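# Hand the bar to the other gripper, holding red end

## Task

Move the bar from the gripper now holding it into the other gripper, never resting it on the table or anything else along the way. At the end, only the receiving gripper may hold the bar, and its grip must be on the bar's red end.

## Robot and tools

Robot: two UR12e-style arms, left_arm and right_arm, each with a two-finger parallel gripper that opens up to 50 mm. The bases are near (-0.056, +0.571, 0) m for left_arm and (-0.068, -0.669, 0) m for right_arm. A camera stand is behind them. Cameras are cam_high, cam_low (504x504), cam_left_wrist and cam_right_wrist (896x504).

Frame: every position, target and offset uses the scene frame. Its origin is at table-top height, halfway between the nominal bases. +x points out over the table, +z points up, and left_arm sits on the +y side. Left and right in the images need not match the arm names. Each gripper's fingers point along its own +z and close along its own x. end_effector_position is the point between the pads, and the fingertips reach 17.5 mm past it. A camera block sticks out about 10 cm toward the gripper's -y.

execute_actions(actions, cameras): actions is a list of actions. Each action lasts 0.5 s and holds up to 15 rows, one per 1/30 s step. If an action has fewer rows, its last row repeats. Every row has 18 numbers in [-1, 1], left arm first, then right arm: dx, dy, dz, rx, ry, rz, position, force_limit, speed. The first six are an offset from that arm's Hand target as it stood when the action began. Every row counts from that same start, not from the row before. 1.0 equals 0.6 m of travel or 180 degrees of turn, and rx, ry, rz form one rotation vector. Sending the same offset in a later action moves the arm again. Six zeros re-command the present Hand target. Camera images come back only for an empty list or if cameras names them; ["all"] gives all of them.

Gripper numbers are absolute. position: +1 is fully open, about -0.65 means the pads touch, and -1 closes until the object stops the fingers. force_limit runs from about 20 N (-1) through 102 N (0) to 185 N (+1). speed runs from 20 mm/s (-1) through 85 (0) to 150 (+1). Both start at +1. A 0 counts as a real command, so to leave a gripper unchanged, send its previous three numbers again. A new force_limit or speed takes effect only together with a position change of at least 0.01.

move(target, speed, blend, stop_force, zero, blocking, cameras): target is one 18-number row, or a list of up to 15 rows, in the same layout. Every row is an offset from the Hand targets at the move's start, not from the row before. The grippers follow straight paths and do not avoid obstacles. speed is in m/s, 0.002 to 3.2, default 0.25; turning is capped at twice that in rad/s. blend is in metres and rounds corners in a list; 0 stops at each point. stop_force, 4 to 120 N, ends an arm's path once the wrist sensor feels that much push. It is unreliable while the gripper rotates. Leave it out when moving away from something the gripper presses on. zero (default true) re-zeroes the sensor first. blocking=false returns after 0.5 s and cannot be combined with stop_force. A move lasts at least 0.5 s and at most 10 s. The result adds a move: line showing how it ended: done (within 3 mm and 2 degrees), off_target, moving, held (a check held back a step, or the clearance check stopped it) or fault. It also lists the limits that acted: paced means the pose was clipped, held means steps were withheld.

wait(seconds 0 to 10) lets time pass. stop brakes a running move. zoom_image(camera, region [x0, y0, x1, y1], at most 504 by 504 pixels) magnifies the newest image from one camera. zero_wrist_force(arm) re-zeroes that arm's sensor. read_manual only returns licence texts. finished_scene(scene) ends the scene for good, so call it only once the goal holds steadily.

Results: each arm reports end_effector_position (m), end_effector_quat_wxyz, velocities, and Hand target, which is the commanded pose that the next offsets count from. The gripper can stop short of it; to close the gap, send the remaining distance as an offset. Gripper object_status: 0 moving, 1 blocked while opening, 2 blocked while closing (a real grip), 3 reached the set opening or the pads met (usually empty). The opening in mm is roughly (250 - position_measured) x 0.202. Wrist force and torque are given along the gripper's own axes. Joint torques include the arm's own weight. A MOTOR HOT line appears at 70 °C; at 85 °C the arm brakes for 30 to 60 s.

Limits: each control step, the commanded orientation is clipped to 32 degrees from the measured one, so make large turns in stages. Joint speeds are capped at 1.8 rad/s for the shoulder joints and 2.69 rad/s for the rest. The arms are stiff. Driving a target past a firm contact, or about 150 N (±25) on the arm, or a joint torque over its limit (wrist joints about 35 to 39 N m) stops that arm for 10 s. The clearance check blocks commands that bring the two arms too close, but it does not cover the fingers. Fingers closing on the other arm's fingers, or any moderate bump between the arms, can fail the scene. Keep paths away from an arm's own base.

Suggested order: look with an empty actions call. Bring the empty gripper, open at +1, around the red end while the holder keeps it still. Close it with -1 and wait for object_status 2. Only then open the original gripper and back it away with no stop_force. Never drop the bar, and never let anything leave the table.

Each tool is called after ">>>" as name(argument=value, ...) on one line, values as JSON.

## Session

>>> execute_actions(actions=[])

Scene clock: 0.00 s.
left_arm: end_effector_position=(+0.4036, -0.0574, +0.2727) position_measured=157 object_status=3 end_effector_quat_wxyz=(-0.016, -0.466, +0.885, -0.024) | right_arm: end_effector_position=(+0.5607, -0.6841, +0.1905) position_measured=3 object_status=3 end_effector_quat_wxyz=(+0.000, +0.715, +0.699, +0.000)
Joint positions: left_arm=[-1.103 -1.4 1.819 -2.039 -1.6 -3.694] | right_arm=[3.422 -1.585 -2.144 -0.983 1.571 0.281]
Joint velocities: within noise
Joint torques (N m): no reading
Motor temperatures (°C): left_arm=[33 36 40 38 36 31] | right_arm=[32 42 29 44 33 47]
Wrist force (N): no reading
Wrist torque (N m): no reading
Wrist force, peak (N): no reading
Hand target: left_arm +0.4036, -0.0574, +0.2727; -0.016, -0.466, +0.885, -0.024 | right_arm +0.5607, -0.6841, +0.1905; +0.000, +0.715, +0.699, +0.000
Tool commands: left_gripper/position=-0.192157 left_gripper/force_limit=+1.0 left_gripper/speed=+1.0 right_gripper/position=+1.0 right_gripper/force_limit=+1.0 right_gripper/speed=+1.0

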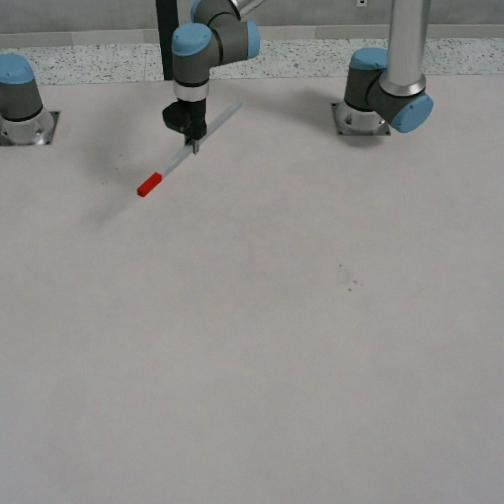

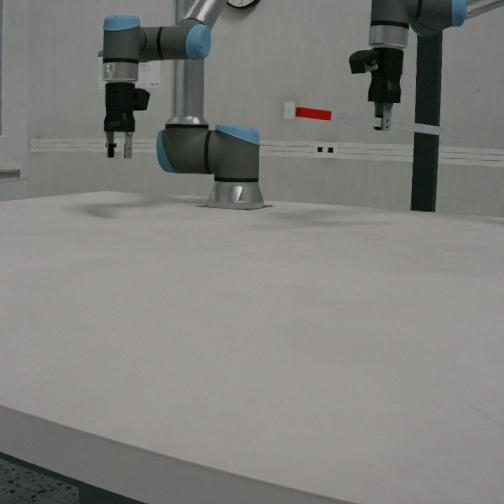

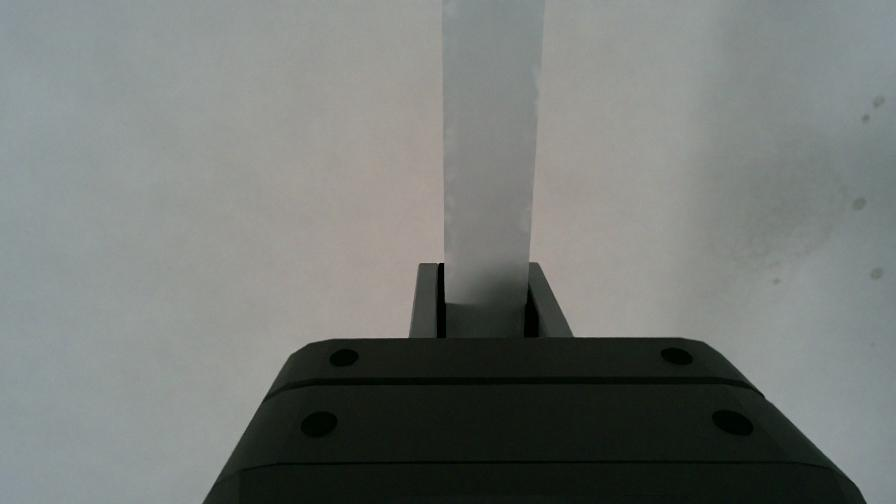

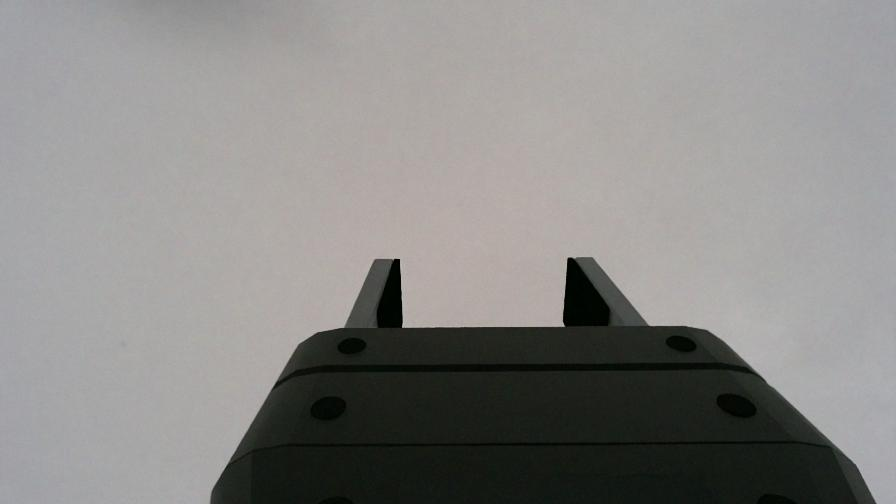

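>>> move(target=[[0,0,0,0,0,0,-0.192157,1,1,-0.0012,0.4402,0.0825,-0.0073,-0.2669,0.3853,0.6,1,1],[0,0,0,0,0,0,-0.192157,1,1,-0.1753,0.8195,0.1485,-0.1953,-0.5836,0.6202,0.6,1,1]], speed=0.7, blend=[0.08, 0], cameras=["cam_right_wrist", "cam_high", "cam_low"])

>>> zoom_image(camera="cam_right_wrist", region=[340, 160, 640, 340])

>>> zoom_image(camera="cam_right_wrist", region=[340, 0, 640, 180])

Scene clock: 9.03 s.
left_arm: end_effector_position=(+0.4036, -0.0574, +0.2727) position_measured=157 object_status=3 end_effector_quat_wxyz=(-0.016, -0.466, +0.885, -0.024) | right_arm: end_effector_position=(+0.4555, -0.1925, +0.2797) position_measured=63 object_status=3 end_effector_quat_wxyz=(+0.614, -0.345, +0.636, +0.315)
Joint positions: left_arm=[-1.103 -1.4 1.819 -2.039 -1.6 -3.694] | right_arm=[4.163 -2.026 -2.468 1.305 1.545 -1.593]
Joint torques (N m): left_arm=[0.69 -55.65 -49.36 -3.81 -0.73 0.76] | right_arm=[-18.91 41.6 29.15 6.14 3.09 -3.25]
Wrist force (N): left_arm=[-0.2 0.0 0.2] | right_arm=[-0.4 0.2 1.9]
Wrist torque (N m): left_arm=[-0.04 0.02 0.00] | right_arm=[-0.49 0.07 -0.39]
Wrist force, peak (N): left_arm=[-0.4 -0.5 0.6] | right_arm=[-1.1 1.1 2.6]
Hand target: left_arm +0.4036, -0.0574, +0.2727; -0.016, -0.466, +0.885, -0.024 | right_arm +0.4555, -0.1924, +0.2796; +0.614, -0.345, +0.636, +0.315
Off the commanded pose: left_arm 0.000 m, 0 deg | right_arm 0.000 m, 0 deg.
move: done
Images, in order (width x height): cam_high 504x504, cam_low 504x504, cam_right_wrist 896x504.

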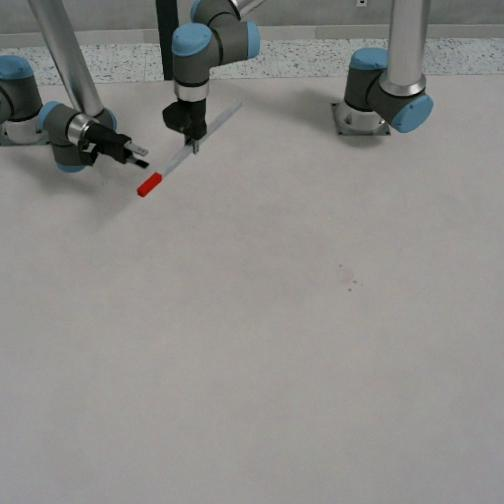

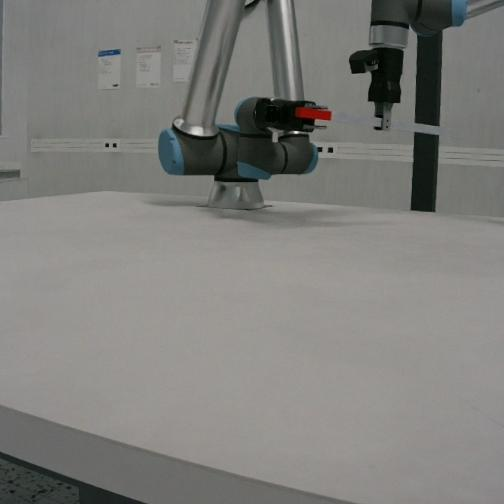

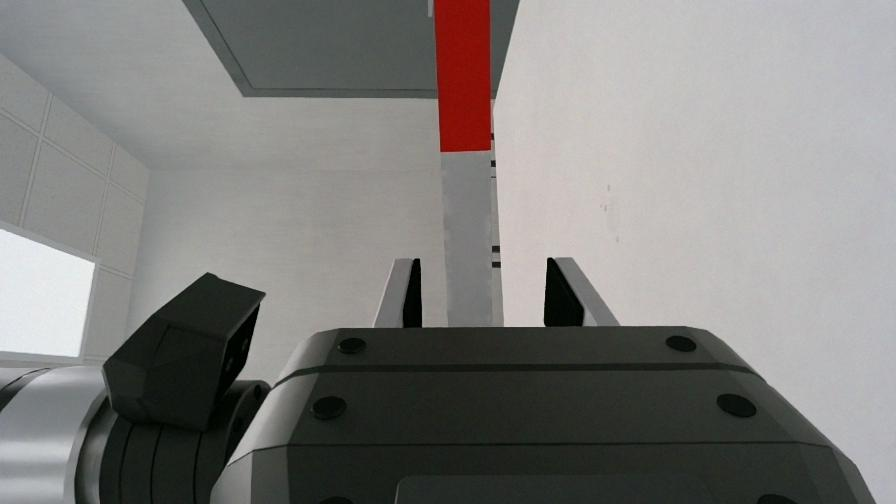

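Scaled by 1.680 from the camera's 896x504 image, which has a finer 1280x720 frame.

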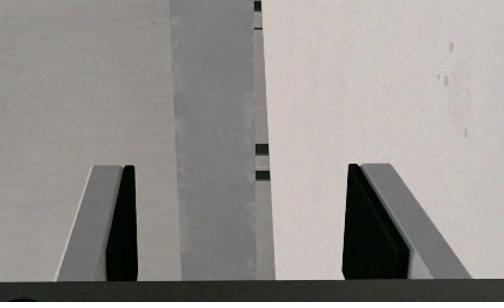

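Scaled by 1.680 from the camera's 896x504 image, which has a finer 1280x720 frame.

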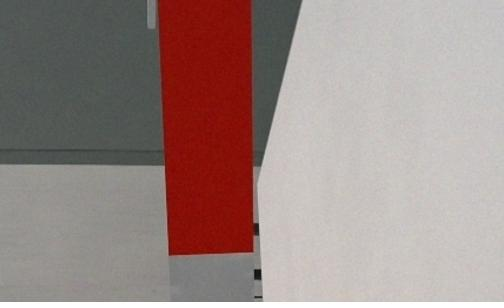

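>>> move(target=[[0,0,0,0,0,0,-0.192157,1,1,0.1484,0.0335,0.0057,-0.0060,-0.0087,0.0005,0.6,1,1]], speed=0.15, cameras=["cam_right_wrist", "cam_low", "cam_high"])

>>> zoom_image(camera="cam_right_wrist", region=[340, 160, 640, 340])

>>> zoom_image(camera="cam_right_wrist", region=[340, 0, 640, 180])

Scene clock: 13.50 s.
left_arm: end_effector_position=(+0.4036, -0.0574, +0.2727) position_measured=157 object_status=3 end_effector_quat_wxyz=(-0.016, -0.466, +0.885, -0.024) | right_arm: end_effector_position=(+0.5445, -0.1724, +0.2831) position_measured=63 object_status=3 end_effector_quat_wxyz=(+0.619, -0.356, +0.630, +0.305)
Joint positions: left_arm=[-1.103 -1.4 1.819 -2.039 -1.6 -3.694] | right_arm=[4.03 -2.078 -2.298 1.188 1.678 -1.633]
Joint torques (N m): left_arm=[-1.72 -55.29 -47.06 -3.15 -0.98 1.04] | right_arm=[-17.01 49.2 33.96 1.76 3.69 -2.69]
Wrist force (N): left_arm=[-0.2 -0.2 0.1] | right_arm=[-1.0 0.2 1.6]
Wrist torque (N m): left_arm=[-0.09 0.03 0.00] | right_arm=[-0.48 0.19 -0.40]
Wrist force, peak (N): left_arm=[-0.7 -0.4 0.1] | right_arm=[-1.1 -0.9 2.8]
Hand target: left_arm +0.4036, -0.0574, +0.2727; -0.016, -0.466, +0.885, -0.024 | right_arm +0.5446, -0.1723, +0.2831; +0.619, -0.356, +0.630, +0.305
Off the commanded pose: left_arm 0.000 m, 0 deg | right_arm 0.000 m, 0 deg.
move: done
Images, in order (width x height): cam_high 504x504, cam_low 504x504, cam_right_wrist 896x504.

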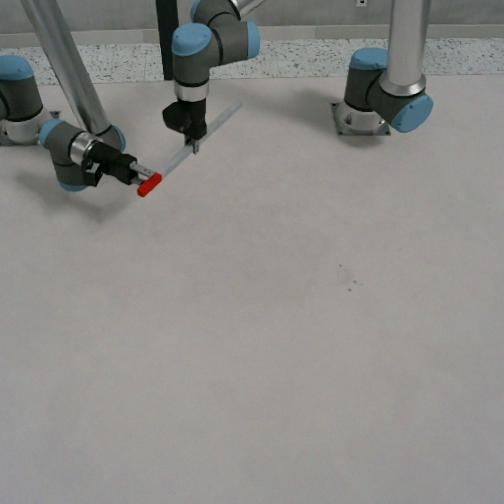

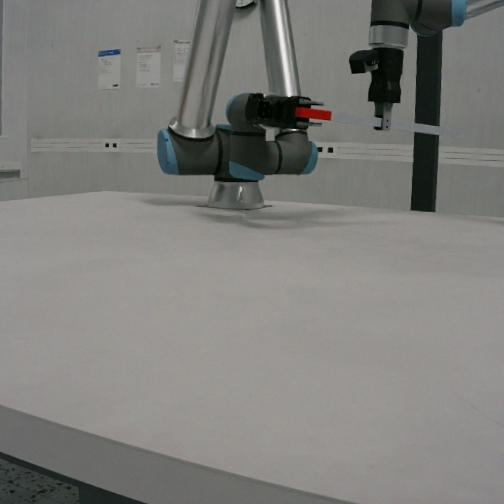

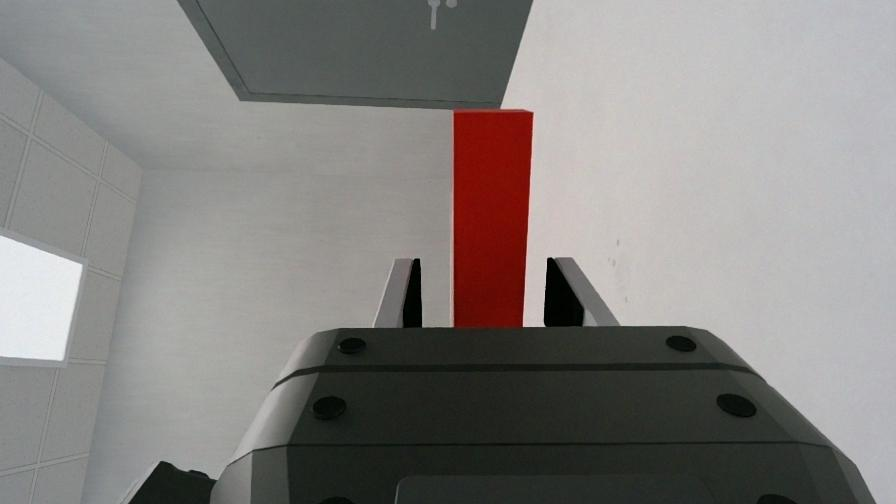

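Scaled by 1.680 from the camera's 896x504 image, which has a finer 1280x720 frame.

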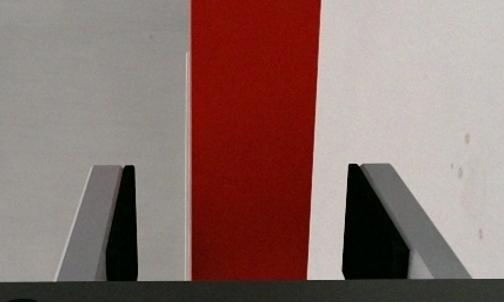

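Scaled by 1.680 from the camera's 896x504 image, which has a finer 1280x720 frame.

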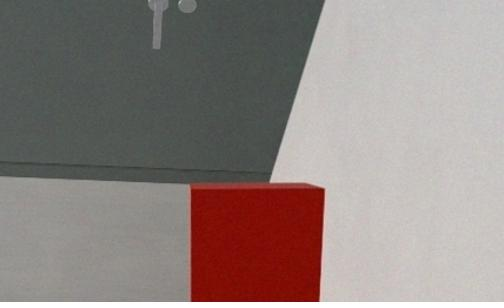

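>>> move(target=[[0,0,0,0,0,0,-0.192157,1,1,0.0028,0.0041,-0.0003,0,0,0,0.6,1,1],[0,0,0,0,0,0,-0.192157,1,1,0.0028,0.0041,-0.0003,0,0,0,-1,0.3,-0.6]], speed=0.06, cameras=["cam_right_wrist"])

Scene clock: 15.90 s.
left_arm: end_effector_position=(+0.4036, -0.0574, +0.2727) position_measured=157 object_status=3 end_effector_quat_wxyz=(-0.016, -0.466, +0.885, -0.024) | right_arm: end_effector_position=(+0.5463, -0.1699, +0.2829) position_measured=157 object_status=2 end_effector_quat_wxyz=(+0.619, -0.356, +0.630, +0.305)
Joint positions: left_arm=[-1.103 -1.4 1.819 -2.039 -1.6 -3.694] | right_arm=[4.03 -2.081 -2.293 1.185 1.678 -1.633]
Joint torques (N m): left_arm=[-0.61 -56.55 -45.96 -2.74 -1.32 1.01] | right_arm=[17.71 54.09 34.45 3.08 -3 0.45]
Wrist force (N): left_arm=[-0.4 1.1 -2.1] | right_arm=[1.9 -0.4 1.6]
Wrist torque (N m): left_arm=[0.39 0.20 -0.04] | right_arm=[-0.39 0.03 -0.45]
Wrist force, peak (N): left_arm=[-0.5 1.4 -2.9] | right_arm=[2.0 -1.1 1.5]
Hand target: left_arm +0.4036, -0.0574, +0.2727; -0.016, -0.466, +0.885, -0.024 | right_arm +0.5463, -0.1699, +0.2829; +0.619, -0.356, +0.630, +0.305
Off the commanded pose: left_arm 0.000 m, 0 deg | right_arm 0.000 m, 0 deg.
move: done
Images, in order (width x height): cam_right_wrist 896x504.

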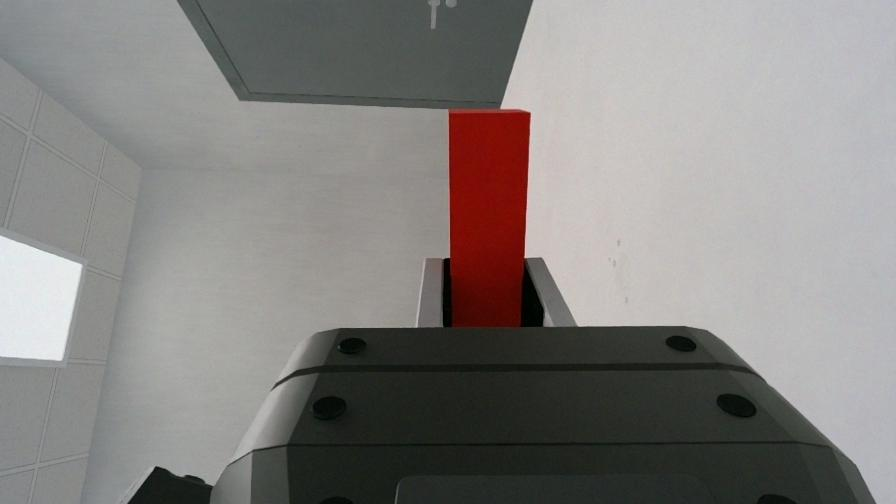

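>>> move(target=[[0,0,0,0,0,0,0.45,-0.8,-0.5,0,0,0,0,0,0,-1,0.3,-0.6],[0.001,0.0095,0.166,0,0,0,0.45,-0.8,-0.5,0,0,0,0,0,0,-1,0.3,-0.6]], speed=0.15, cameras=["cam_right_wrist", "cam_high", "cam_low"])

Scene clock: 18.00 s.
left_arm: end_effector_position=(+0.4042, -0.0517, +0.3722) position_measured=85 object_status=3 end_effector_quat_wxyz=(-0.016, -0.466, +0.885, -0.024) | right_arm: end_effector_position=(+0.5463, -0.1699, +0.2829) position_measured=157 object_status=2 end_effector_quat_wxyz=(+0.619, -0.356, +0.630, +0.305)
Joint positions: left_arm=[-1.099 -1.461 1.704 -1.864 -1.6 -3.691] | right_arm=[4.03 -2.081 -2.293 1.185 1.678 -1.633]
Joint torques (N m): left_arm=[10.01 -66.36 -68.07 -1.93 -1.73 2.51] | right_arm=[15.69 69.5 35.08 6.95 -2.87 0.89]
Wrist force (N): left_arm=[0.4 -0.7 -4.9] | right_arm=[4.4 0.8 1.4]
Wrist torque (N m): left_arm=[-0.24 -0.04 0.05] | right_arm=[-0.47 0.24 -1.46]
Wrist force, peak (N): left_arm=[0.4 -0.8 -6.7] | right_arm=[6.1 0.5 1.9]
Hand target: left_arm +0.4042, -0.0517, +0.3723; -0.016, -0.466, +0.885, -0.024 | right_arm +0.5463, -0.1699, +0.2829; +0.619, -0.356, +0.630, +0.305
Off the commanded pose: left_arm 0.000 m, 0 deg | right_arm 0.000 m, 0 deg.
move: done
Images, in order (width x height): cam_high 504x504, cam_low 504x504, cam_right_wrist 896x504.

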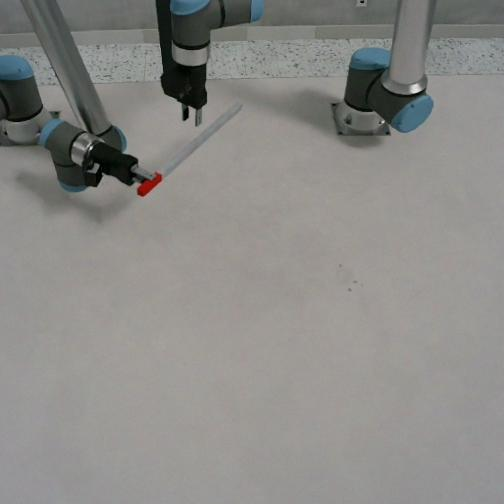

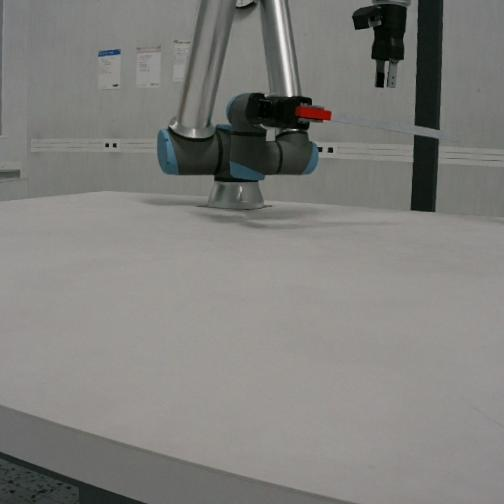

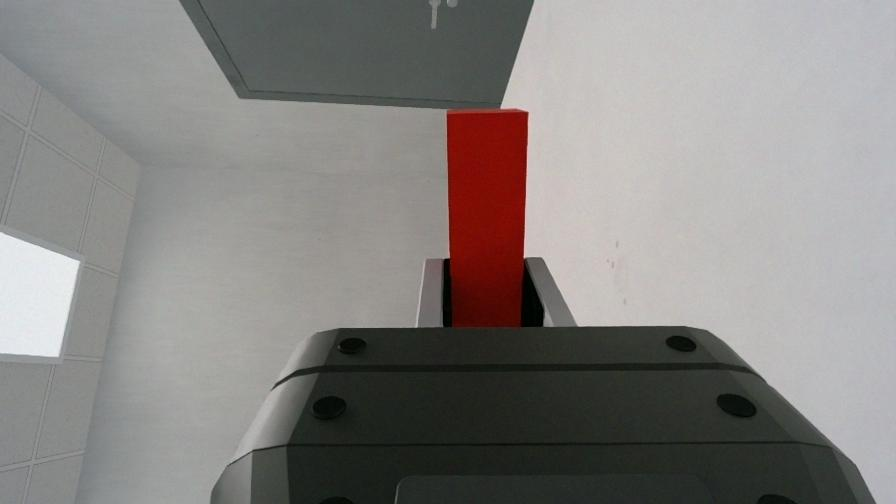

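>>> finished_scene(scene=2)

The scene is finished: the task was done.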